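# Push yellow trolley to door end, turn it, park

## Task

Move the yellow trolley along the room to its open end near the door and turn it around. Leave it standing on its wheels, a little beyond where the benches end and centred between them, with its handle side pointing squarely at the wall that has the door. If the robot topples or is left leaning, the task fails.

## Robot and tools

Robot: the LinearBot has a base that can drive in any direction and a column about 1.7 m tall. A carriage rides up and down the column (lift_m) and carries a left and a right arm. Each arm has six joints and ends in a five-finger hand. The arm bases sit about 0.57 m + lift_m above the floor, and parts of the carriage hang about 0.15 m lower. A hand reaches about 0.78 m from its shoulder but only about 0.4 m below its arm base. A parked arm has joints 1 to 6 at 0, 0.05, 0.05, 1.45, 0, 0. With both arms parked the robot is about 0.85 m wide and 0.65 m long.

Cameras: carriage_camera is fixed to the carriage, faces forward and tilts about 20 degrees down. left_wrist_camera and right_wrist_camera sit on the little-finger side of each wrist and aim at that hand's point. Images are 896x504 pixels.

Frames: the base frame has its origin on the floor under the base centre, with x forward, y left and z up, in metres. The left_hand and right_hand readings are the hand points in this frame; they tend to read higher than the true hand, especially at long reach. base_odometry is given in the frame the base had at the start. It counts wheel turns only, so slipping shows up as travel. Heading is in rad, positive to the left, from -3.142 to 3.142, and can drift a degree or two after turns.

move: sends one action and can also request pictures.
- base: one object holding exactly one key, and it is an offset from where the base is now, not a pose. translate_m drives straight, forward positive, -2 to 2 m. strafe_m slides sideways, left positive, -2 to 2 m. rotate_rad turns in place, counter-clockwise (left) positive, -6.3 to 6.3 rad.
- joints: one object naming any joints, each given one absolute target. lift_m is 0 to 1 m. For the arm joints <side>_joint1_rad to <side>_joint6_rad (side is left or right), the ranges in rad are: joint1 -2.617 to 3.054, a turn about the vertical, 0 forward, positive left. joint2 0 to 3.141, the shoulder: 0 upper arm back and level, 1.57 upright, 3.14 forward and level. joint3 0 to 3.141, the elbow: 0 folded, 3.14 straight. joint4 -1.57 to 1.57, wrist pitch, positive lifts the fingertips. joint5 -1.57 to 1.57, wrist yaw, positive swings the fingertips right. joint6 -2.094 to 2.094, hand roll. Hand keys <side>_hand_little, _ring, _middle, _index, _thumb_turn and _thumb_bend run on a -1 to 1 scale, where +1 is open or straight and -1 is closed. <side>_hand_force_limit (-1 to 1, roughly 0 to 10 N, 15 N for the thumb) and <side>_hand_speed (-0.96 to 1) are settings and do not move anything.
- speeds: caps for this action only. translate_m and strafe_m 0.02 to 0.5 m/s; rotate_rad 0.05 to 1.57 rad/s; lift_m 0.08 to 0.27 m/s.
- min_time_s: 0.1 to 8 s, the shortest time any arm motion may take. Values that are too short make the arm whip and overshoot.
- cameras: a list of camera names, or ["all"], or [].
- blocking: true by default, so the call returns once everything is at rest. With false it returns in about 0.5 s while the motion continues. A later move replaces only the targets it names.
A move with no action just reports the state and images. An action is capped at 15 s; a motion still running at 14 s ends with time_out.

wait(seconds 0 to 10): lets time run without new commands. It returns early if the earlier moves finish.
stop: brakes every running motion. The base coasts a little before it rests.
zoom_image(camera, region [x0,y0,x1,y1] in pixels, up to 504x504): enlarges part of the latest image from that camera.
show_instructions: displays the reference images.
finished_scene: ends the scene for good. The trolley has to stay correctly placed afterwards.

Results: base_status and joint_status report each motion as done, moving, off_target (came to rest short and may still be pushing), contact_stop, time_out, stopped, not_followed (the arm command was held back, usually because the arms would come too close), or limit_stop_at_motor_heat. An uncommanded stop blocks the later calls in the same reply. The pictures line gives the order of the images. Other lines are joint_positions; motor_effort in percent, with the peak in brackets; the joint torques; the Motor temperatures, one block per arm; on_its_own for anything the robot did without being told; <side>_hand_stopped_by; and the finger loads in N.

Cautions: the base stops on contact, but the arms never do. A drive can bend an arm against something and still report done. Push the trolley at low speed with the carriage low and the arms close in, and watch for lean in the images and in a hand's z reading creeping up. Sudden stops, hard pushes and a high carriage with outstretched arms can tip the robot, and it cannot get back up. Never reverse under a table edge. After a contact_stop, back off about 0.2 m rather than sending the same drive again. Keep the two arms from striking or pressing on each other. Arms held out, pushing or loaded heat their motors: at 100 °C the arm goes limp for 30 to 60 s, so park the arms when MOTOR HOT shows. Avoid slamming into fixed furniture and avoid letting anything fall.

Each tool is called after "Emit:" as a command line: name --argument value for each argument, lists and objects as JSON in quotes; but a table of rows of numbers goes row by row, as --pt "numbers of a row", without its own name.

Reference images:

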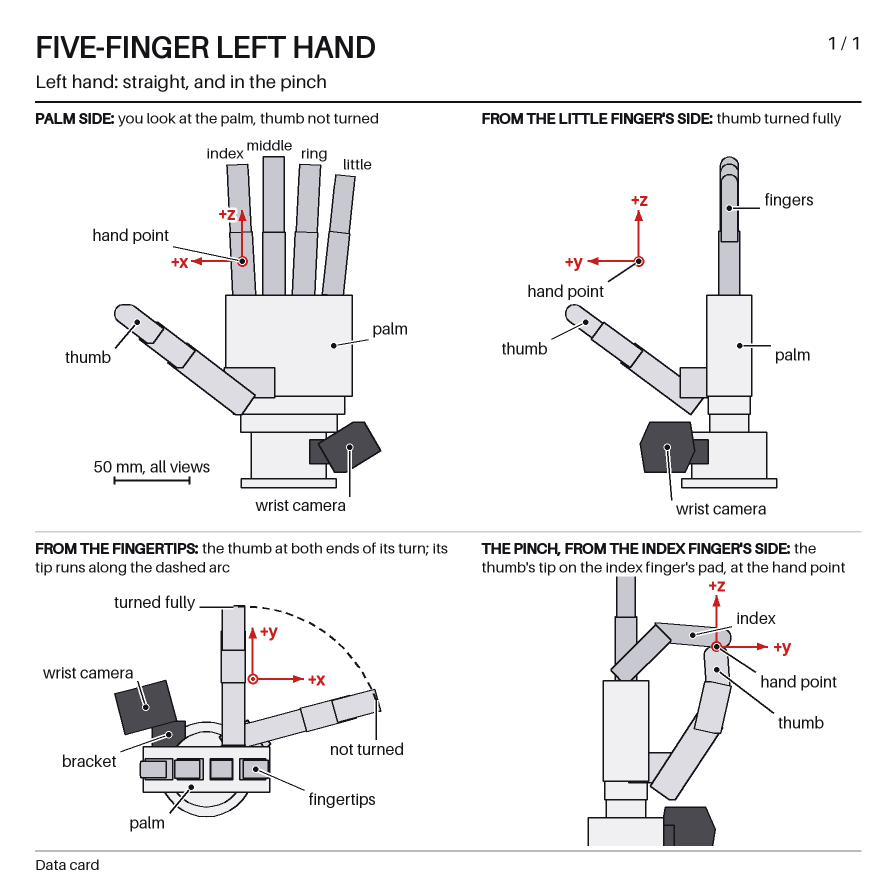

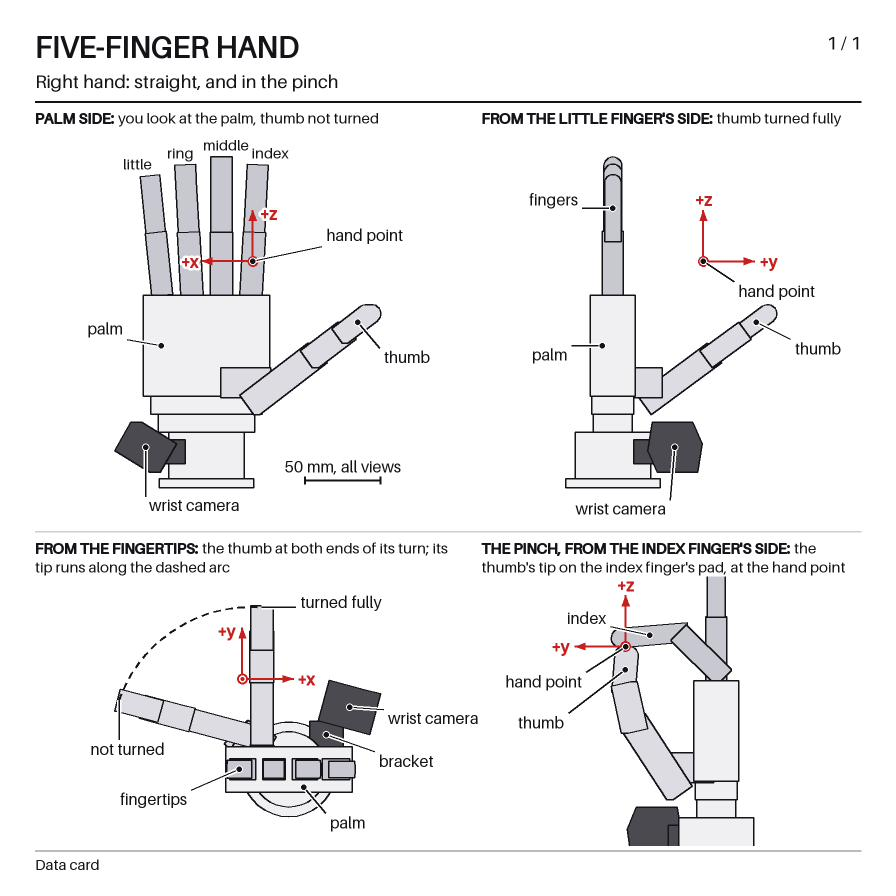

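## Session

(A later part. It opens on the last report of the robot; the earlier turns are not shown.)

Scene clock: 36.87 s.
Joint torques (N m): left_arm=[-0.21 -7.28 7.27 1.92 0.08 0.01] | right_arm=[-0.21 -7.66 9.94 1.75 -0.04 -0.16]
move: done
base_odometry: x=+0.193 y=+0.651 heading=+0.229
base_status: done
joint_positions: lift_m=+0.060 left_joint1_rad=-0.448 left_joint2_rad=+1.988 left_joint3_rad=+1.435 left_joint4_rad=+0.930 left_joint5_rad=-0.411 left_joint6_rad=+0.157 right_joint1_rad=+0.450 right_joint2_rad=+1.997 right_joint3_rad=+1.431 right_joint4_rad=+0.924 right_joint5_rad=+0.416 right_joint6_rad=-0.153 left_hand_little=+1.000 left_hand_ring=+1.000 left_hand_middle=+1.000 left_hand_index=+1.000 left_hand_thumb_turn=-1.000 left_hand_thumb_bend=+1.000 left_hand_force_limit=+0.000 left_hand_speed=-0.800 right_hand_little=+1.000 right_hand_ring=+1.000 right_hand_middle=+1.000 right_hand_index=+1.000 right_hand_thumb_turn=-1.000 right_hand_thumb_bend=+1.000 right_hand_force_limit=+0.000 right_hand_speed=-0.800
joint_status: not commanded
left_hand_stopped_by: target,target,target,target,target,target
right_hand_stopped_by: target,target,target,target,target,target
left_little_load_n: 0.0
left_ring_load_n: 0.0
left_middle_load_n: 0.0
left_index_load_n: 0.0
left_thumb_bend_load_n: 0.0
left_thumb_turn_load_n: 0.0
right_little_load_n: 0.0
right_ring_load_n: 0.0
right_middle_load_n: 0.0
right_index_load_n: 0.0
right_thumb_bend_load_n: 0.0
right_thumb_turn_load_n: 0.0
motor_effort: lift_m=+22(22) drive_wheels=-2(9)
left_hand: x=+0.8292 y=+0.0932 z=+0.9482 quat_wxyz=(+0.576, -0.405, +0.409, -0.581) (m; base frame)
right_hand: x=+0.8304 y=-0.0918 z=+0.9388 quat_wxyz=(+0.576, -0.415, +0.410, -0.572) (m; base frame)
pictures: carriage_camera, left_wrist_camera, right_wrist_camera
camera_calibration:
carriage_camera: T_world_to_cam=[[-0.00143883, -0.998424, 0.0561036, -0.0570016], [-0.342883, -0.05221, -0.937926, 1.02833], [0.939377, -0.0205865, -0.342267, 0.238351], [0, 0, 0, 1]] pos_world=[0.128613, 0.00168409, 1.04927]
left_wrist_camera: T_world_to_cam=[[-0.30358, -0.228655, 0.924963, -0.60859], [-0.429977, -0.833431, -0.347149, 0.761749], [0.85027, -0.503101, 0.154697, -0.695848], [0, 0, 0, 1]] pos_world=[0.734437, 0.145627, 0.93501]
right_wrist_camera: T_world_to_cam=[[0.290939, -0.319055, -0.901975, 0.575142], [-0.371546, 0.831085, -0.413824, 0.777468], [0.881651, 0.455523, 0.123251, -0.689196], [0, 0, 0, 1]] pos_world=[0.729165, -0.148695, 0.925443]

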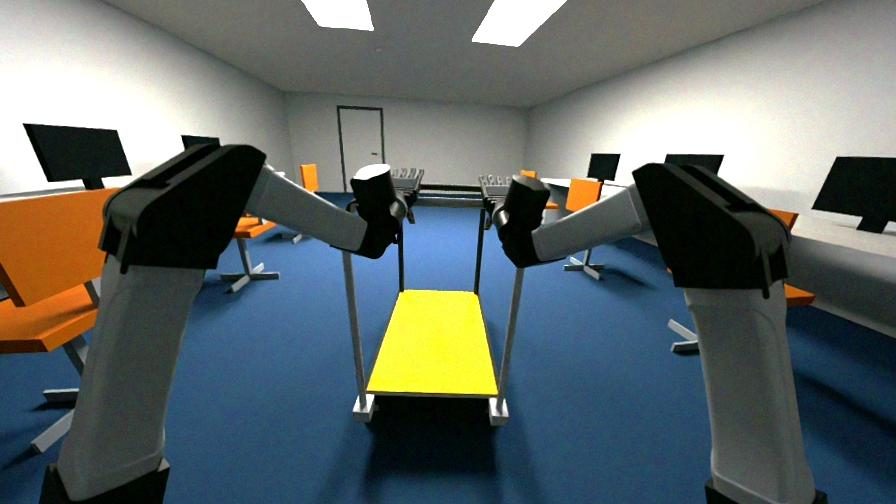

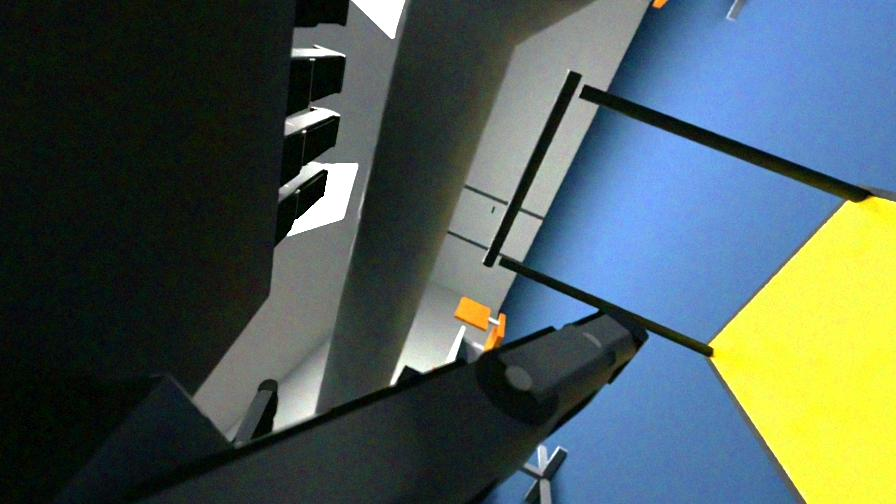

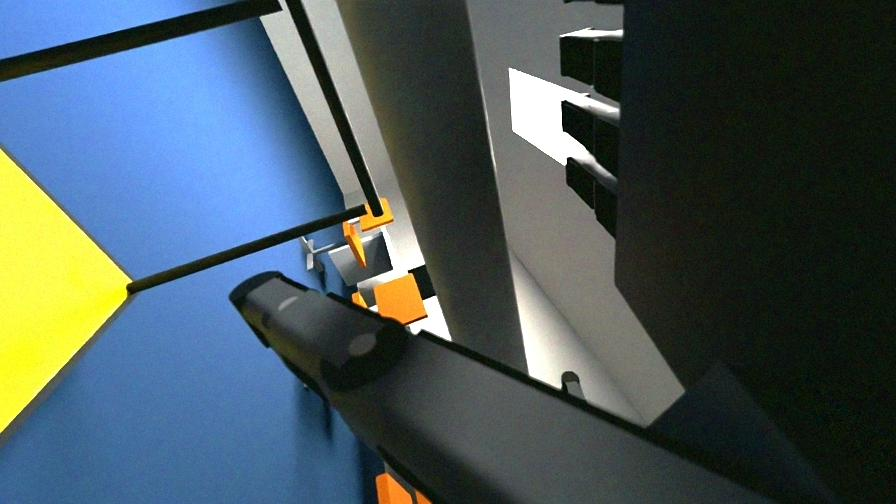

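Emit:
move --joints '{"left_hand_little": -1, "left_hand_ring": -1, "left_hand_middle": -1, "left_hand_index": -1, "right_hand_little": -1, "right_hand_ring": -1, "right_hand_middle": -1, "right_hand_index": -1}' --cameras '["all"]'

Scene clock: 41.13 s.
Joint torques (N m): left_arm=[-0.54 -7.2 7.27 1.89 0.04 0.01] | right_arm=[-0.03 -7.68 9.59 1.71 0.01 -0.16]
Motor temperatures (°C): left_arm=[26 31 33 30 28 28] | right_arm=[26 32 37 34 27 25]
move: off_target
base_odometry: x=+0.193 y=+0.651 heading=+0.229
base_status: not commanded
joint_positions: lift_m=+0.060 left_joint1_rad=-0.446 left_joint2_rad=+1.988 left_joint3_rad=+1.436 left_joint4_rad=+0.933 left_joint5_rad=-0.409 left_joint6_rad=+0.157 right_joint1_rad=+0.448 right_joint2_rad=+1.997 right_joint3_rad=+1.433 right_joint4_rad=+0.927 right_joint5_rad=+0.410 right_joint6_rad=-0.153 left_hand_little=-0.440 left_hand_ring=-0.402 left_hand_middle=-0.348 left_hand_index=-0.293 left_hand_thumb_turn=-1.000 left_hand_thumb_bend=+1.000 left_hand_force_limit=+0.000 left_hand_speed=-0.800 right_hand_little=-0.533 right_hand_ring=-0.496 right_hand_middle=-0.255 right_hand_index=-0.200 right_hand_thumb_turn=-1.000 right_hand_thumb_bend=+1.000 right_hand_force_limit=+0.000 right_hand_speed=-0.800
joint_status: left_hand_little off_target (ended at -0.440, target -1.000); left_hand_ring off_target (ended at -0.402, target -1.000); left_hand_middle off_target (ended at -0.348, target -1.000); left_hand_index off_target (ended at -0.293, target -1.000); right_hand_little off_target (ended at -0.533, target -1.000); right_hand_ring off_target (ended at -0.496, target -1.000); right_hand_middle off_target (ended at -0.255, target -1.000); right_hand_index off_target (ended at -0.200, target -1.000)
left_hand_stopped_by: force,force,force,force,target,target
right_hand_stopped_by: force,force,force,force,target,target
left_little_load_n: 0.5
left_ring_load_n: 0.0
left_middle_load_n: 0.0
left_index_load_n: 0.0
left_thumb_bend_load_n: 0.0
left_thumb_turn_load_n: 0.0
right_little_load_n: 2.0
right_ring_load_n: 0.0
right_middle_load_n: 0.0
right_index_load_n: 0.0
right_thumb_bend_load_n: 0.0
right_thumb_turn_load_n: 0.0
motor_effort: lift_m=+22(22) drive_wheels=-2(4)
left_hand: x=+0.8295 y=+0.0940 z=+0.9493 quat_wxyz=(+0.576, -0.404, +0.408, -0.582) (m; base frame)
right_hand: x=+0.8308 y=-0.0921 z=+0.9410 quat_wxyz=(+0.579, -0.414, +0.408, -0.573) (m; base frame)
pictures: carriage_camera, left_wrist_camera, right_wrist_camera
camera_calibration:
carriage_camera: T_world_to_cam=[[-0.00143883, -0.998424, 0.0561036, -0.0570016], [-0.342883, -0.05221, -0.937926, 1.02833], [0.939377, -0.0205865, -0.342267, 0.238351], [0, 0, 0, 1]] pos_world=[0.128613, 0.00168409, 1.04927]
left_wrist_camera: T_world_to_cam=[[-0.306664, -0.227936, 0.924123, -0.606118], [-0.428629, -0.833813, -0.347898, 0.762587], [0.849844, -0.502793, 0.158, -0.698634], [0, 0, 0, 1]] pos_world=[0.734722, 0.146431, 0.935815]
right_wrist_camera: T_world_to_cam=[[0.297173, -0.317538, -0.900476, 0.570397], [-0.371353, 0.830396, -0.415378, 0.780002], [0.879651, 0.457834, 0.128853, -0.693008], [0, 0, 0, 1]] pos_world=[0.729754, -0.149306, 0.926921]

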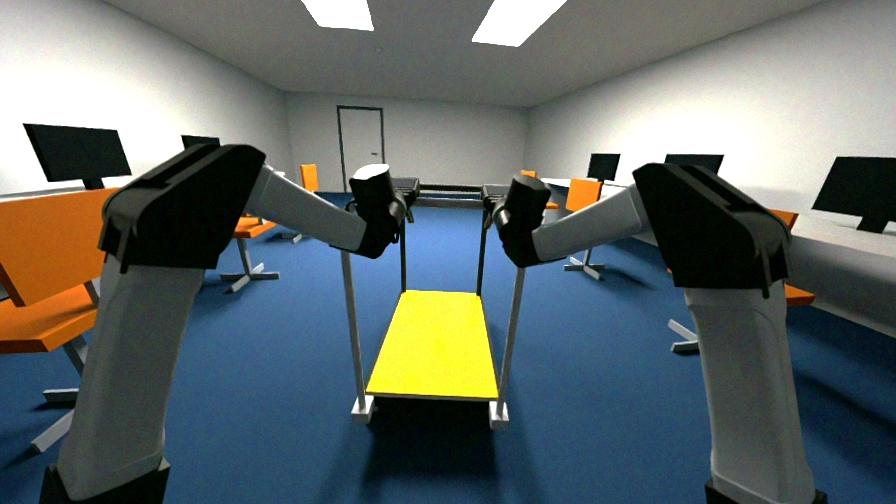

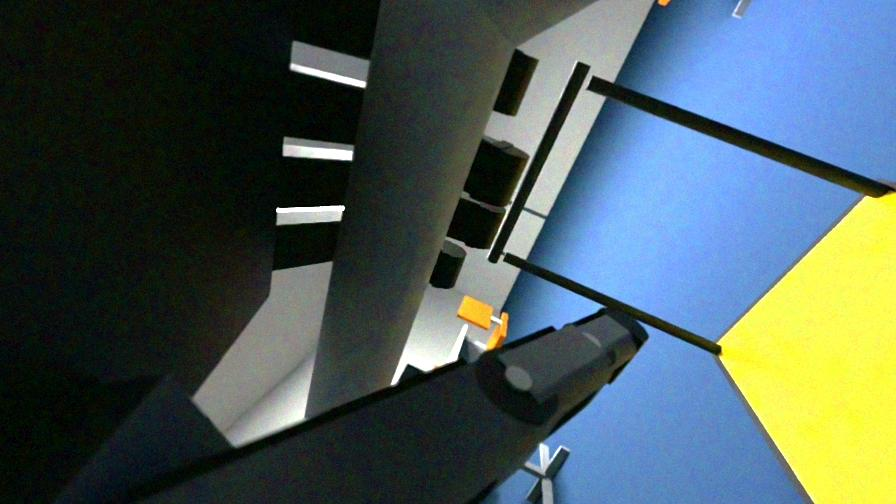

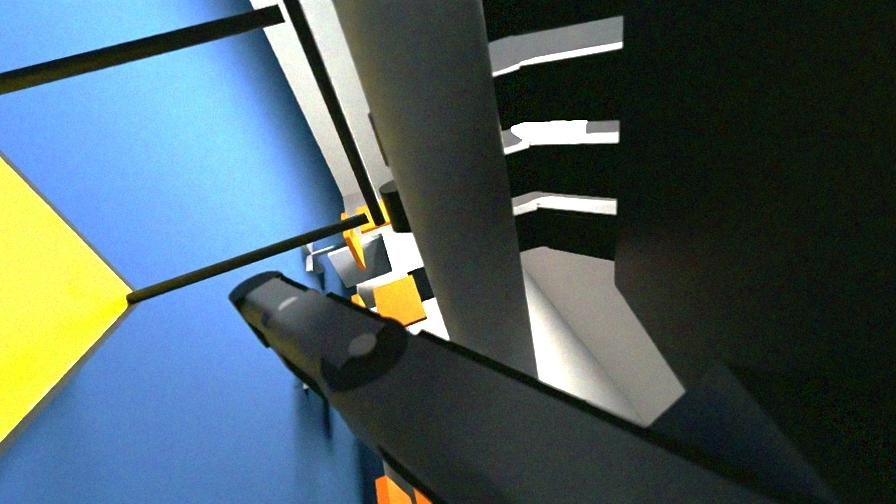

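Emit:
move --joints '{"left_hand_thumb_bend": -1, "right_hand_thumb_bend": -1}' --cameras '[]'

Emit:
move --joints '{"left_hand_little": -0.99, "left_hand_ring": -0.99, "left_hand_middle": -0.99, "left_hand_index": -0.99, "right_hand_little": -0.99, "right_hand_ring": -0.99, "right_hand_middle": -0.99, "right_hand_index": -0.99, "left_hand_force_limit": 0.4, "right_hand_force_limit": 0.4}' --cameras '["all"]'

Scene clock: 48.60 s.
Joint torques (N m): left_arm=[-0.58 -7.24 7.27 1.89 0.07 0] | right_arm=[-0.03 -7.69 9.59 1.71 0.01 -0.16]
move: off_target
base_odometry: x=+0.193 y=+0.651 heading=+0.229
base_status: not commanded
joint_positions: lift_m=+0.060 left_joint1_rad=-0.446 left_joint2_rad=+1.988 left_joint3_rad=+1.436 left_joint4_rad=+0.933 left_joint5_rad=-0.409 left_joint6_rad=+0.157 right_joint1_rad=+0.448 right_joint2_rad=+1.997 right_joint3_rad=+1.433 right_joint4_rad=+0.927 right_joint5_rad=+0.410 right_joint6_rad=-0.153 left_hand_little=-0.440 left_hand_ring=-0.402 left_hand_middle=-0.348 left_hand_index=-0.293 left_hand_thumb_turn=-1.000 left_hand_thumb_bend=+0.360 left_hand_force_limit=+0.000 left_hand_speed=-0.800 right_hand_little=-0.533 right_hand_ring=-0.496 right_hand_middle=-0.255 right_hand_index=-0.200 right_hand_thumb_turn=-1.000 right_hand_thumb_bend=+0.194 right_hand_force_limit=+0.000 right_hand_speed=-0.800
joint_status: left_hand_thumb_bend off_target (ended at +0.360, target -1.000); right_hand_thumb_bend off_target (ended at +0.194, target -1.000)
left_hand_stopped_by: force,force,force,force,force,target
right_hand_stopped_by: force,force,force,force,force,target
left_little_load_n: 0.5
left_ring_load_n: 0.0
left_middle_load_n: 1.5
left_index_load_n: 0.0
left_thumb_bend_load_n: 8.5
left_thumb_turn_load_n: 1.0
right_little_load_n: 1.5
right_ring_load_n: 0.0
right_middle_load_n: 7.5
right_index_load_n: 0.0
right_thumb_bend_load_n: 7.0
right_thumb_turn_load_n: 1.0
motor_effort: lift_m=+22(22) drive_wheels=-4(4)
left_hand: x=+0.8295 y=+0.0940 z=+0.9493 quat_wxyz=(+0.576, -0.404, +0.408, -0.582) (m; base frame)
right_hand: x=+0.8308 y=-0.0921 z=+0.9410 quat_wxyz=(+0.579, -0.414, +0.408, -0.573) (m; base frame)
pictures: none
No camera images: "cameras" was empty.

Scene clock: 49.60 s.
Joint torques (N m): left_arm=[-0.77 -7.28 7.24 1.87 0.09 0.01] | right_arm=[-0.06 -7.83 9.59 1.74 0.01 -0.16]
move: off_target
base_odometry: x=+0.193 y=+0.651 heading=+0.229
base_status: not commanded
joint_positions: lift_m=+0.060 left_joint1_rad=-0.443 left_joint2_rad=+1.988 left_joint3_rad=+1.436 left_joint4_rad=+0.933 left_joint5_rad=-0.412 left_joint6_rad=+0.159 right_joint1_rad=+0.448 right_joint2_rad=+1.997 right_joint3_rad=+1.433 right_joint4_rad=+0.925 right_joint5_rad=+0.410 right_joint6_rad=-0.153 left_hand_little=-0.492 left_hand_ring=-0.565 left_hand_middle=-0.372 left_hand_index=-0.640 left_hand_thumb_turn=-1.000 left_hand_thumb_bend=+0.361 left_hand_force_limit=+0.400 left_hand_speed=-0.800 right_hand_little=-0.549 right_hand_ring=-0.789 right_hand_middle=-0.255 right_hand_index=-0.289 right_hand_thumb_turn=-1.000 right_hand_thumb_bend=+0.194 right_hand_force_limit=+0.400 right_hand_speed=-0.800
joint_status: left_hand_little off_target (ended at -0.492, target -0.990); left_hand_ring off_target (ended at -0.565, target -0.990); left_hand_middle off_target (ended at -0.372, target -0.990); left_hand_index off_target (ended at -0.640, target -0.990); right_hand_little off_target (ended at -0.549, target -0.990); right_hand_ring off_target (ended at -0.789, target -0.990); right_hand_middle off_target (ended at -0.255, target -0.990); right_hand_index off_target (ended at -0.289, target -0.990); the others done
left_hand_stopped_by: force,force,force,force,force,target
right_hand_stopped_by: force,force,force,force,force,target
left_little_load_n: 0.0
left_ring_load_n: 0.0
left_middle_load_n: 11.0
left_index_load_n: 3.0
left_thumb_bend_load_n: 9.5
left_thumb_turn_load_n: 1.0
right_little_load_n: 0.0
right_ring_load_n: 0.0
right_middle_load_n: 7.0
right_index_load_n: 8.0
right_thumb_bend_load_n: 7.0
right_thumb_turn_load_n: 0.5
motor_effort: lift_m=+22(22) drive_wheels=-3(4)
left_hand: x=+0.8302 y=+0.0963 z=+0.9493 quat_wxyz=(+0.578, -0.405, +0.407, -0.580) (m; base frame)
right_hand: x=+0.8308 y=-0.0920 z=+0.9403 quat_wxyz=(+0.578, -0.415, +0.408, -0.573) (m; base frame)
pictures: carriage_camera, left_wrist_camera, right_wrist_camera
camera_calibration:
carriage_camera: T_world_to_cam=[[-0.00143883, -0.998424, 0.0561036, -0.0570016], [-0.342883, -0.05221, -0.937926, 1.02833], [0.939377, -0.0205865, -0.342267, 0.238351], [0, 0, 0, 1]] pos_world=[0.128613, 0.00168409, 1.04927]
left_wrist_camera: T_world_to_cam=[[-0.305215, -0.229949, 0.924104, -0.606349], [-0.423721, -0.83626, -0.348037, 0.761073], [0.852822, -0.497788, 0.157805, -0.700887], [0, 0, 0, 1]] pos_world=[0.735147, 0.148133, 0.935814]
right_wrist_camera: T_world_to_cam=[[0.295147, -0.318955, -0.900642, 0.571432], [-0.3725, 0.829632, -0.415879, 0.781063], [0.879848, 0.458234, 0.126053, -0.690536], [0, 0, 0, 1]] pos_world=[0.729856, -0.149306, 0.926527]

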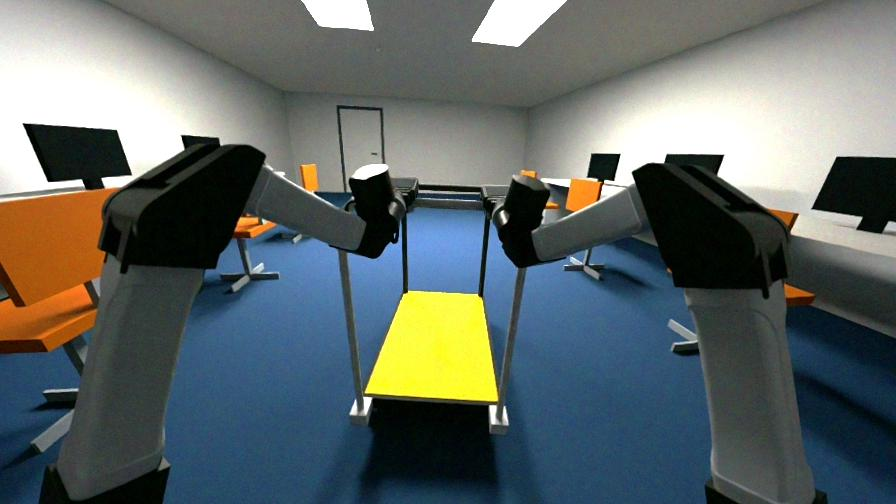

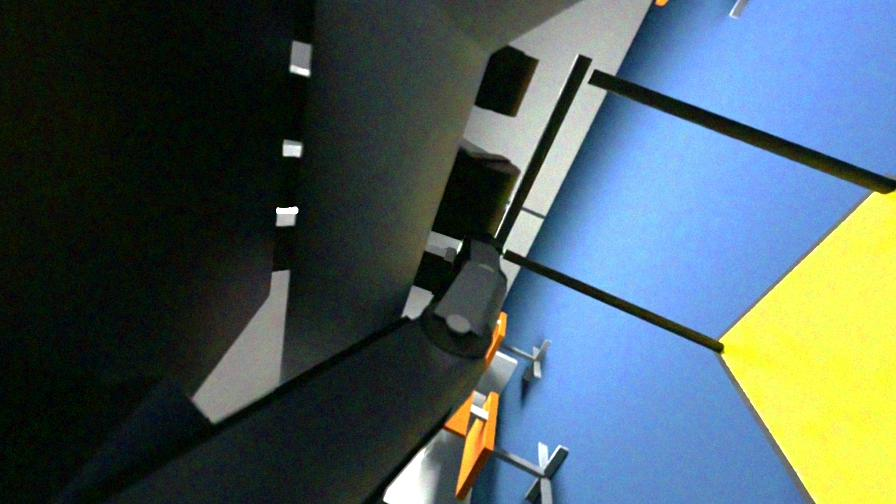

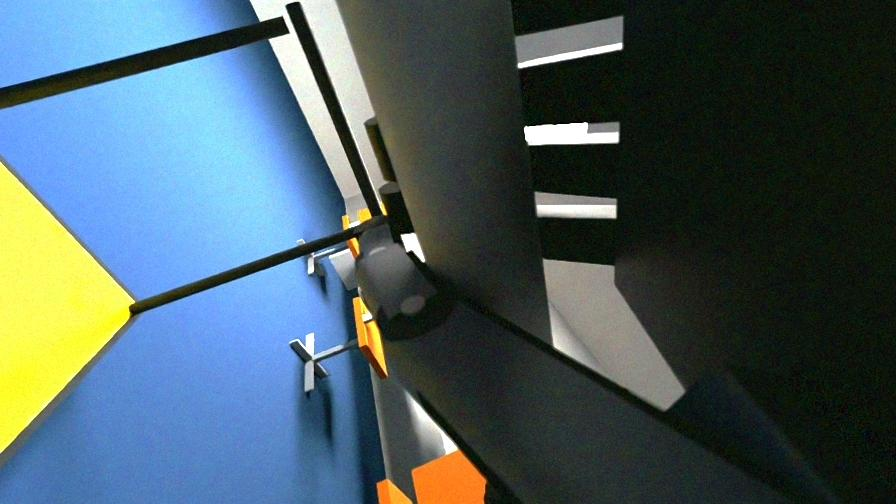

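Emit:
move --base '{"translate_m": 0.4}' --speeds '{"translate_m": 0.15}' --cameras '["carriage_camera"]'

Emit:
move --base '{"rotate_rad": 0.1}' --speeds '{"rotate_rad": 0.15}' --cameras '["carriage_camera"]'

Scene clock: 54.33 s.
Joint torques (N m): left_arm=[-0.12 -7.35 7.46 2.03 -0.15 -0.04] | right_arm=[-0.66 -7.66 10.15 1.75 -0.18 0.08]
move: done
base_odometry: x=+0.582 y=+0.742 heading=+0.229
base_status: done
joint_positions: lift_m=+0.060 left_joint1_rad=-0.451 left_joint2_rad=+1.990 left_joint3_rad=+1.434 left_joint4_rad=+0.920 left_joint5_rad=-0.394 left_joint6_rad=+0.161 right_joint1_rad=+0.456 right_joint2_rad=+1.997 right_joint3_rad=+1.427 right_joint4_rad=+0.923 right_joint5_rad=+0.428 right_joint6_rad=-0.177 left_hand_little=-0.492 left_hand_ring=-0.564 left_hand_middle=-0.372 left_hand_index=-0.640 left_hand_thumb_turn=-1.000 left_hand_thumb_bend=+0.361 left_hand_force_limit=+0.400 left_hand_speed=-0.800 right_hand_little=-0.549 right_hand_ring=-0.789 right_hand_middle=-0.255 right_hand_index=-0.289 right_hand_thumb_turn=-1.000 right_hand_thumb_bend=+0.194 right_hand_force_limit=+0.400 right_hand_speed=-0.800
joint_status: not commanded
left_hand_stopped_by: force,force,force,force,force,target
right_hand_stopped_by: force,force,force,force,force,target
left_little_load_n: 0.0
left_ring_load_n: 3.5
left_middle_load_n: 11.5
left_index_load_n: 0.0
left_thumb_bend_load_n: 10.0
left_thumb_turn_load_n: 1.0
right_little_load_n: 0.0
right_ring_load_n: 0.0
right_middle_load_n: 6.0
right_index_load_n: 7.5
right_thumb_bend_load_n: 7.5
right_thumb_turn_load_n: 1.0
motor_effort: lift_m=+22(22) drive_wheels=-3(13)
left_hand: x=+0.8285 y=+0.0878 z=+0.9441 quat_wxyz=(+0.571, -0.400, +0.419, -0.581) (m; base frame)
right_hand: x=+0.8297 y=-0.0925 z=+0.9360 quat_wxyz=(+0.567, -0.420, +0.408, -0.580) (m; base frame)
pictures: carriage_camera
camera_calibration:
carriage_camera: T_world_to_cam=[[-0.00143883, -0.998424, 0.0561036, -0.0570016], [-0.342883, -0.05221, -0.937926, 1.02833], [0.939377, -0.0205865, -0.342267, 0.238351], [0, 0, 0, 1]] pos_world=[0.128613, 0.00168409, 1.04927]

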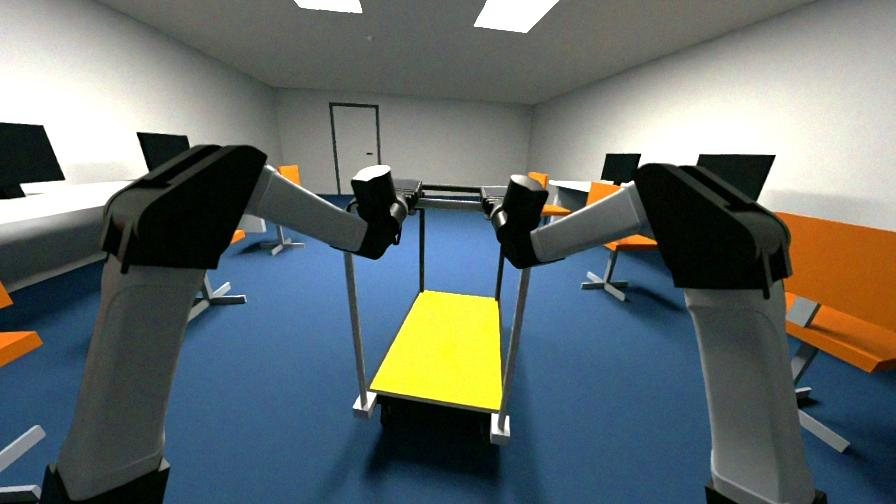

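Scene clock: 55.97 s.
Joint torques (N m): left_arm=[-1.43 -9.58 5.45 2.01 0.28 -0.02] | right_arm=[-0.55 -7.2 10.85 1.72 -0.21 0.11]
move: done
base_odometry: x=+0.582 y=+0.742 heading=+0.329
base_status: done
joint_positions: lift_m=+0.060 left_joint1_rad=-0.435 left_joint2_rad=+2.017 left_joint3_rad=+1.459 left_joint4_rad=+0.919 left_joint5_rad=-0.429 left_joint6_rad=+0.161 right_joint1_rad=+0.454 right_joint2_rad=+1.992 right_joint3_rad=+1.421 right_joint4_rad=+0.926 right_joint5_rad=+0.431 right_joint6_rad=-0.180 left_hand_little=-0.492 left_hand_ring=-0.564 left_hand_middle=-0.372 left_hand_index=-0.640 left_hand_thumb_turn=-1.000 left_hand_thumb_bend=+0.361 left_hand_force_limit=+0.400 left_hand_speed=-0.800 right_hand_little=-0.549 right_hand_ring=-0.789 right_hand_middle=-0.255 right_hand_index=-0.289 right_hand_thumb_turn=-1.000 right_hand_thumb_bend=+0.194 right_hand_force_limit=+0.400 right_hand_speed=-0.800
joint_status: not commanded
left_hand_stopped_by: force,force,force,force,force,target
right_hand_stopped_by: force,force,force,force,force,target
left_little_load_n: 0.0
left_ring_load_n: 3.0
left_middle_load_n: 11.0
left_index_load_n: 0.0
left_thumb_bend_load_n: 10.0
left_thumb_turn_load_n: 1.0
right_little_load_n: 0.0
right_ring_load_n: 0.0
right_middle_load_n: 6.5
right_index_load_n: 8.0
right_thumb_bend_load_n: 7.0
right_thumb_turn_load_n: 0.5
motor_effort: lift_m=+22(22) drive_wheels=+0(12)
left_hand: x=+0.8389 y=+0.1017 z=+0.9390 quat_wxyz=(+0.582, -0.415, +0.409, -0.567) (m; base frame)
right_hand: x=+0.8288 y=-0.0947 z=+0.9368 quat_wxyz=(+0.566, -0.418, +0.408, -0.581) (m; base frame)
pictures: carriage_camera
camera_calibration:
carriage_camera: T_world_to_cam=[[-0.00143883, -0.998424, 0.0561036, -0.0570016], [-0.342883, -0.05221, -0.937926, 1.02833], [0.939377, -0.0205865, -0.342267, 0.238351], [0, 0, 0, 1]] pos_world=[0.128613, 0.00168409, 1.04927]

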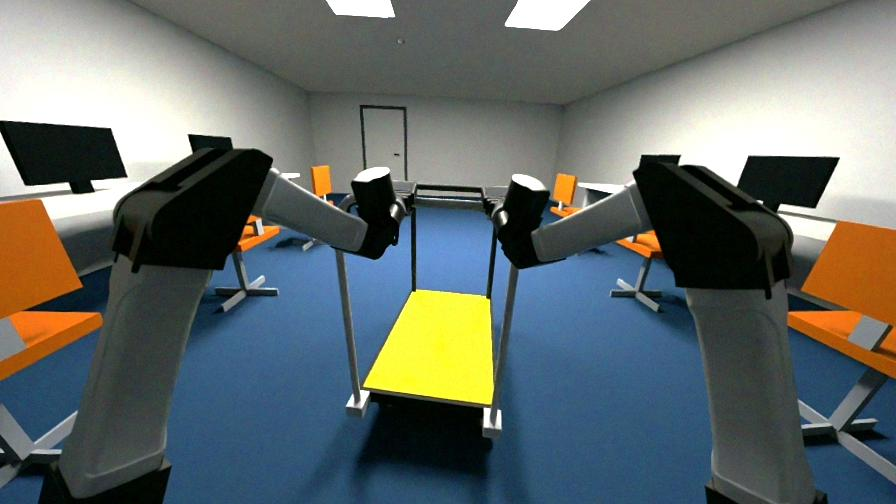

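Emit:
move --base '{"strafe_m": -0.15}' --speeds '{"strafe_m": 0.15}' --cameras '["carriage_camera"]'

Emit:
move --base '{"rotate_rad": 0.15}' --speeds '{"rotate_rad": 0.15}' --cameras '["carriage_camera"]'

Scene clock: 59.33 s.
Joint torques (N m): left_arm=[-0.1 -9.58 5.7 1.99 0.28 -0.03] | right_arm=[-1.91 -8.03 10.59 1.9 0.49 -0.25]
move: done
base_odometry: x=+0.631 y=+0.600 heading=+0.329
base_status: done
joint_positions: lift_m=+0.060 left_joint1_rad=-0.450 left_joint2_rad=+2.017 left_joint3_rad=+1.456 left_joint4_rad=+0.922 left_joint5_rad=-0.431 left_joint6_rad=+0.161 right_joint1_rad=+0.471 right_joint2_rad=+2.002 right_joint3_rad=+1.424 right_joint4_rad=+0.911 right_joint5_rad=+0.367 right_joint6_rad=-0.144 left_hand_little=-0.492 left_hand_ring=-0.565 left_hand_middle=-0.372 left_hand_index=-0.640 left_hand_thumb_turn=-1.000 left_hand_thumb_bend=+0.361 left_hand_force_limit=+0.400 left_hand_speed=-0.800 right_hand_little=-0.549 right_hand_ring=-0.788 right_hand_middle=-0.255 right_hand_index=-0.289 right_hand_thumb_turn=-1.000 right_hand_thumb_bend=+0.194 right_hand_force_limit=+0.400 right_hand_speed=-0.800
joint_status: not commanded
left_hand_stopped_by: force,force,force,force,force,target
right_hand_stopped_by: force,force,force,force,force,target
left_little_load_n: 0.0
left_ring_load_n: 0.0
left_middle_load_n: 11.0
left_index_load_n: 0.0
left_thumb_bend_load_n: 10.0
left_thumb_turn_load_n: 1.0
right_little_load_n: 0.0
right_ring_load_n: 10.5
right_middle_load_n: 6.5
right_index_load_n: 8.0
right_thumb_bend_load_n: 7.5
right_thumb_turn_load_n: 1.5
motor_effort: lift_m=+22(22) drive_wheels=-2(8)
left_hand: x=+0.8355 y=+0.0932 z=+0.9386 quat_wxyz=(+0.578, -0.412, +0.411, -0.571) (m; base frame)
right_hand: x=+0.8243 y=-0.0693 z=+0.9304 quat_wxyz=(+0.589, -0.438, +0.394, -0.553) (m; base frame)
pictures: carriage_camera
camera_calibration:
carriage_camera: T_world_to_cam=[[-0.00143883, -0.998424, 0.0561036, -0.0570016], [-0.342883, -0.05221, -0.937926, 1.02833], [0.939377, -0.0205865, -0.342267, 0.238351], [0, 0, 0, 1]] pos_world=[0.128613, 0.00168409, 1.04927]

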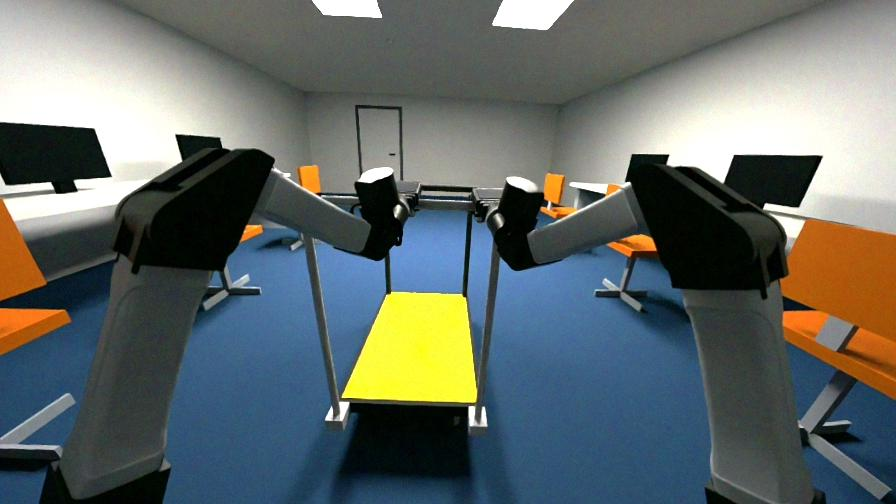

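Scene clock: 60.83 s.
Joint torques (N m): left_arm=[-0.29 -9.59 5.61 2 0.28 -0.02] | right_arm=[-0.69 -8.01 10.45 1.67 -0.02 -0.11]
move: done
base_odometry: x=+0.631 y=+0.600 heading=+0.479
base_status: done
joint_positions: lift_m=+0.060 left_joint1_rad=-0.451 left_joint2_rad=+2.017 left_joint3_rad=+1.456 left_joint4_rad=+0.925 left_joint5_rad=-0.426 left_joint6_rad=+0.161 right_joint1_rad=+0.455 right_joint2_rad=+2.002 right_joint3_rad=+1.424 right_joint4_rad=+0.933 right_joint5_rad=+0.412 right_joint6_rad=-0.157 left_hand_little=-0.492 left_hand_ring=-0.565 left_hand_middle=-0.372 left_hand_index=-0.640 left_hand_thumb_turn=-1.000 left_hand_thumb_bend=+0.361 left_hand_force_limit=+0.400 left_hand_speed=-0.800 right_hand_little=-0.549 right_hand_ring=-0.789 right_hand_middle=-0.255 right_hand_index=-0.289 right_hand_thumb_turn=-1.000 right_hand_thumb_bend=+0.194 right_hand_force_limit=+0.400 right_hand_speed=-0.800
joint_status: not commanded
left_hand_stopped_by: force,force,force,force,force,target
right_hand_stopped_by: force,force,force,force,force,target
left_little_load_n: 0.0
left_ring_load_n: 0.5
left_middle_load_n: 11.0
left_index_load_n: 0.0
left_thumb_bend_load_n: 9.5
left_thumb_turn_load_n: 1.0
right_little_load_n: 0.0
right_ring_load_n: 0.0
right_middle_load_n: 7.0
right_index_load_n: 8.0
right_thumb_bend_load_n: 7.0
right_thumb_turn_load_n: 0.5
motor_effort: lift_m=+22(22) drive_wheels=+3(6)
left_hand: x=+0.8351 y=+0.0919 z=+0.9393 quat_wxyz=(+0.577, -0.410, +0.412, -0.573) (m; base frame)
right_hand: x=+0.8294 y=-0.0883 z=+0.9353 quat_wxyz=(+0.577, -0.419, +0.407, -0.572) (m; base frame)
pictures: carriage_camera
camera_calibration:
carriage_camera: T_world_to_cam=[[-0.00143883, -0.998424, 0.0561036, -0.0570016], [-0.342883, -0.05221, -0.937926, 1.02833], [0.939377, -0.0205865, -0.342267, 0.238351], [0, 0, 0, 1]] pos_world=[0.128613, 0.00168409, 1.04927]

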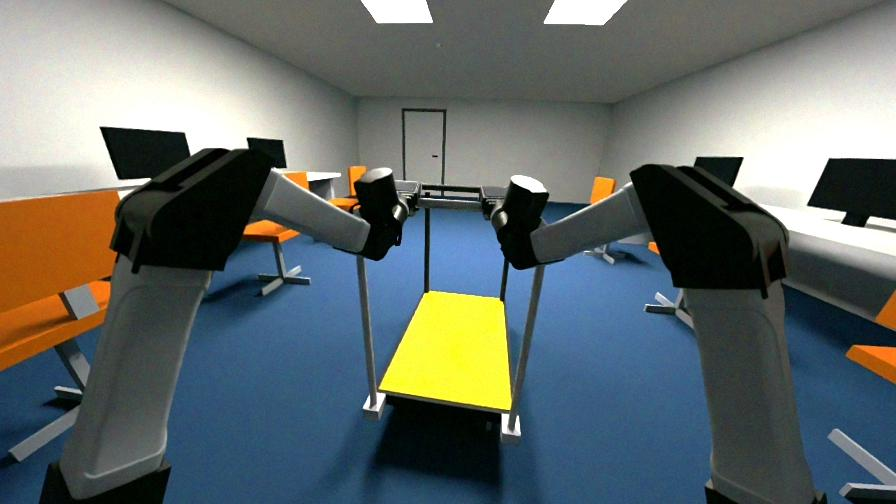

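Emit:
move --base '{"strafe_m": -0.08}' --speeds '{"strafe_m": 0.15}' --cameras '[]'

Emit:
move --base '{"rotate_rad": -0.09}' --speeds '{"rotate_rad": 0.15}' --cameras '["carriage_camera"]'

Emit:
move --base '{"translate_m": 0.6}' --speeds '{"translate_m": 0.2}' --cameras '["carriage_camera"]'

Scene clock: 63.90 s.
Joint torques (N m): left_arm=[0.05 -9.62 5.64 1.97 0.23 -0.02] | right_arm=[-0.94 -8.09 10.32 1.65 0.13 -0.1]
move: done
base_odometry: x=+0.668 y=+0.529 heading=+0.480
base_status: done
joint_positions: lift_m=+0.060 left_joint1_rad=-0.453 left_joint2_rad=+2.017 left_joint3_rad=+1.456 left_joint4_rad=+0.925 left_joint5_rad=-0.426 left_joint6_rad=+0.161 right_joint1_rad=+0.459 right_joint2_rad=+2.002 right_joint3_rad=+1.425 right_joint4_rad=+0.934 right_joint5_rad=+0.399 right_joint6_rad=-0.158 left_hand_little=-0.492 left_hand_ring=-0.565 left_hand_middle=-0.372 left_hand_index=-0.640 left_hand_thumb_turn=-1.000 left_hand_thumb_bend=+0.361 left_hand_force_limit=+0.400 left_hand_speed=-0.800 right_hand_little=-0.549 right_hand_ring=-0.789 right_hand_middle=-0.255 right_hand_index=-0.289 right_hand_thumb_turn=-1.000 right_hand_thumb_bend=+0.194 right_hand_force_limit=+0.400 right_hand_speed=-0.800
joint_status: not commanded
left_hand_stopped_by: force,force,force,force,force,target
right_hand_stopped_by: force,force,force,force,force,target
left_little_load_n: 0.0
left_ring_load_n: 0.0
left_middle_load_n: 11.0
left_index_load_n: 0.0
left_thumb_bend_load_n: 10.0
left_thumb_turn_load_n: 1.0
right_little_load_n: 0.0
right_ring_load_n: 0.0
right_middle_load_n: 7.0
right_index_load_n: 8.0
right_thumb_bend_load_n: 7.5
right_thumb_turn_load_n: 1.0
motor_effort: lift_m=+22(22) drive_wheels=-4(7)
left_hand: x=+0.8346 y=+0.0904 z=+0.9393 quat_wxyz=(+0.576, -0.410, +0.412, -0.574) (m; base frame)
right_hand: x=+0.8281 y=-0.0836 z=+0.9366 quat_wxyz=(+0.581, -0.421, +0.401, -0.569) (m; base frame)
pictures: none
No camera images: "cameras" was empty.

Scene clock: 65.07 s.
Joint torques (N m): left_arm=[-0.05 -9.59 5.71 1.96 0.22 -0.02] | right_arm=[-0.79 -8.01 10.33 1.81 0.1 -0.1]
move: done
base_odometry: x=+0.668 y=+0.529 heading=+0.390
base_status: done
joint_positions: lift_m=+0.060 left_joint1_rad=-0.452 left_joint2_rad=+2.017 left_joint3_rad=+1.455 left_joint4_rad=+0.925 left_joint5_rad=-0.425 left_joint6_rad=+0.161 right_joint1_rad=+0.457 right_joint2_rad=+2.002 right_joint3_rad=+1.425 right_joint4_rad=+0.918 right_joint5_rad=+0.403 right_joint6_rad=-0.158 left_hand_little=-0.492 left_hand_ring=-0.565 left_hand_middle=-0.372 left_hand_index=-0.640 left_hand_thumb_turn=-1.000 left_hand_thumb_bend=+0.361 left_hand_force_limit=+0.400 left_hand_speed=-0.800 right_hand_little=-0.549 right_hand_ring=-0.789 right_hand_middle=-0.255 right_hand_index=-0.289 right_hand_thumb_turn=-1.000 right_hand_thumb_bend=+0.194 right_hand_force_limit=+0.400 right_hand_speed=-0.800
joint_status: not commanded
left_hand_stopped_by: force,force,force,force,force,target
right_hand_stopped_by: force,force,force,force,force,target
left_little_load_n: 0.0
left_ring_load_n: 0.0
left_middle_load_n: 11.0
left_index_load_n: 0.0
left_thumb_bend_load_n: 10.0
left_thumb_turn_load_n: 1.5
right_little_load_n: 0.0
right_ring_load_n: 1.0
right_middle_load_n: 7.0
right_index_load_n: 8.0
right_thumb_bend_load_n: 7.0
right_thumb_turn_load_n: 0.5
motor_effort: lift_m=+22(22) drive_wheels=-2(8)
left_hand: x=+0.8347 y=+0.0908 z=+0.9393 quat_wxyz=(+0.577, -0.410, +0.412, -0.574) (m; base frame)
right_hand: x=+0.8291 y=-0.0853 z=+0.9322 quat_wxyz=(+0.576, -0.426, +0.405, -0.568) (m; base frame)
pictures: carriage_camera
camera_calibration:
carriage_camera: T_world_to_cam=[[-0.00143883, -0.998424, 0.0561036, -0.0570016], [-0.342883, -0.05221, -0.937926, 1.02833], [0.939377, -0.0205865, -0.342267, 0.238351], [0, 0, 0, 1]] pos_world=[0.128613, 0.00168409, 1.04927]

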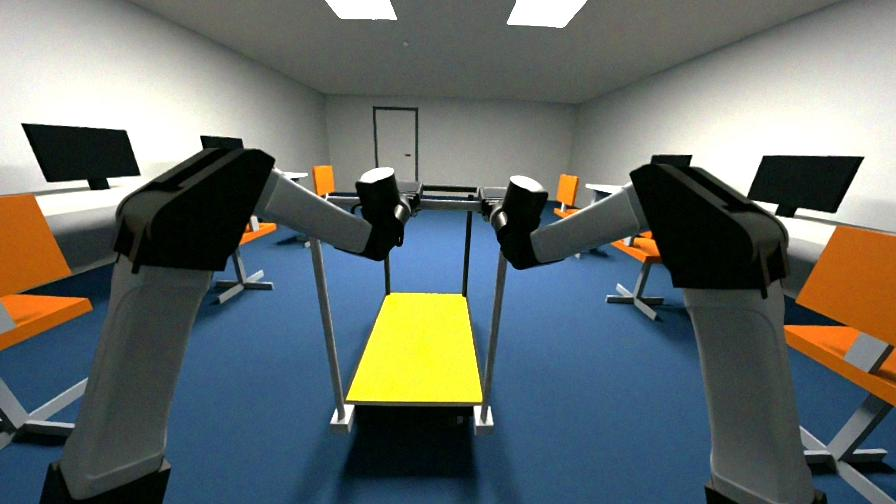

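Scene clock: 69.17 s.
Joint torques (N m): left_arm=[3.89 -8.47 7.73 1.92 -0.43 -0.58] | right_arm=[0.21 -9.35 8.02 1.99 0.79 -0.48]
Motor temperatures (°C): left_arm=[26 36 34 32 28 28] | right_arm=[26 36 38 37 28 25]
move: done
base_odometry: x=+1.223 y=+0.757 heading=+0.390
base_status: done
joint_positions: lift_m=+0.060 left_joint1_rad=-0.501 left_joint2_rad=+2.003 left_joint3_rad=+1.430 left_joint4_rad=+0.931 left_joint5_rad=-0.365 left_joint6_rad=+0.218 right_joint1_rad=+0.445 right_joint2_rad=+2.018 right_joint3_rad=+1.449 right_joint4_rad=+0.902 right_joint5_rad=+0.339 right_joint6_rad=-0.122 left_hand_little=-0.492 left_hand_ring=-0.565 left_hand_middle=-0.372 left_hand_index=-0.640 left_hand_thumb_turn=-1.000 left_hand_thumb_bend=+0.361 left_hand_force_limit=+0.400 left_hand_speed=-0.800 right_hand_little=-0.549 right_hand_ring=-0.787 right_hand_middle=-0.255 right_hand_index=-0.289 right_hand_thumb_turn=-1.000 right_hand_thumb_bend=+0.194 right_hand_force_limit=+0.400 right_hand_speed=-0.800
joint_status: not commanded
left_hand_stopped_by: force,force,force,force,force,target
right_hand_stopped_by: force,force,force,force,force,target
left_little_load_n: 0.0
left_ring_load_n: 0.0
left_middle_load_n: 10.5
left_index_load_n: 0.0
left_thumb_bend_load_n: 10.0
left_thumb_turn_load_n: 2.0
right_little_load_n: 1.0
right_ring_load_n: 9.0
right_middle_load_n: 7.0
right_index_load_n: 7.5
right_thumb_bend_load_n: 7.0
right_thumb_turn_load_n: 0.5
motor_effort: lift_m=+22(22) drive_wheels=-5(9)
left_hand: x=+0.8179 y=+0.0558 z=+0.9357 quat_wxyz=(+0.568, -0.367, +0.449, -0.584) (m; base frame)
right_hand: x=+0.8332 y=-0.0762 z=+0.9320 quat_wxyz=(+0.594, -0.435, +0.395, -0.549) (m; base frame)
pictures: carriage_camera
camera_calibration:
carriage_camera: T_world_to_cam=[[-0.00143883, -0.998424, 0.0561036, -0.0570016], [-0.342883, -0.05221, -0.937926, 1.02833], [0.939377, -0.0205865, -0.342267, 0.238351], [0, 0, 0, 1]] pos_world=[0.128613, 0.00168409, 1.04927]

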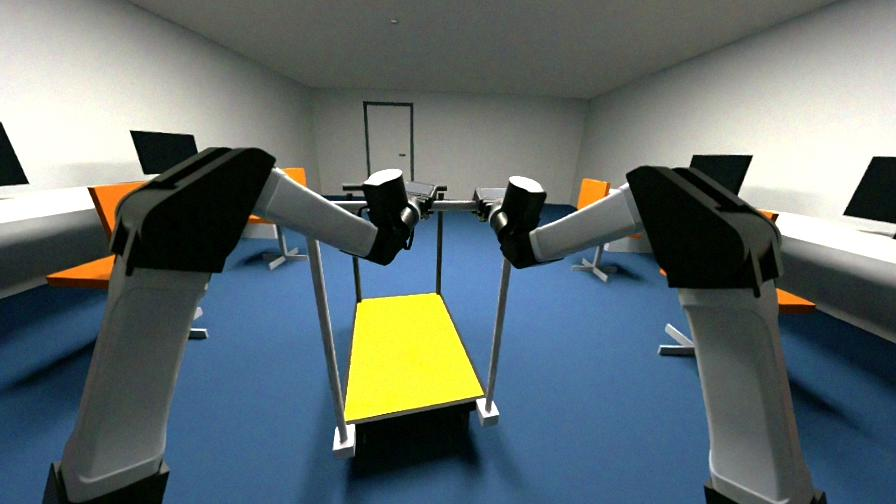

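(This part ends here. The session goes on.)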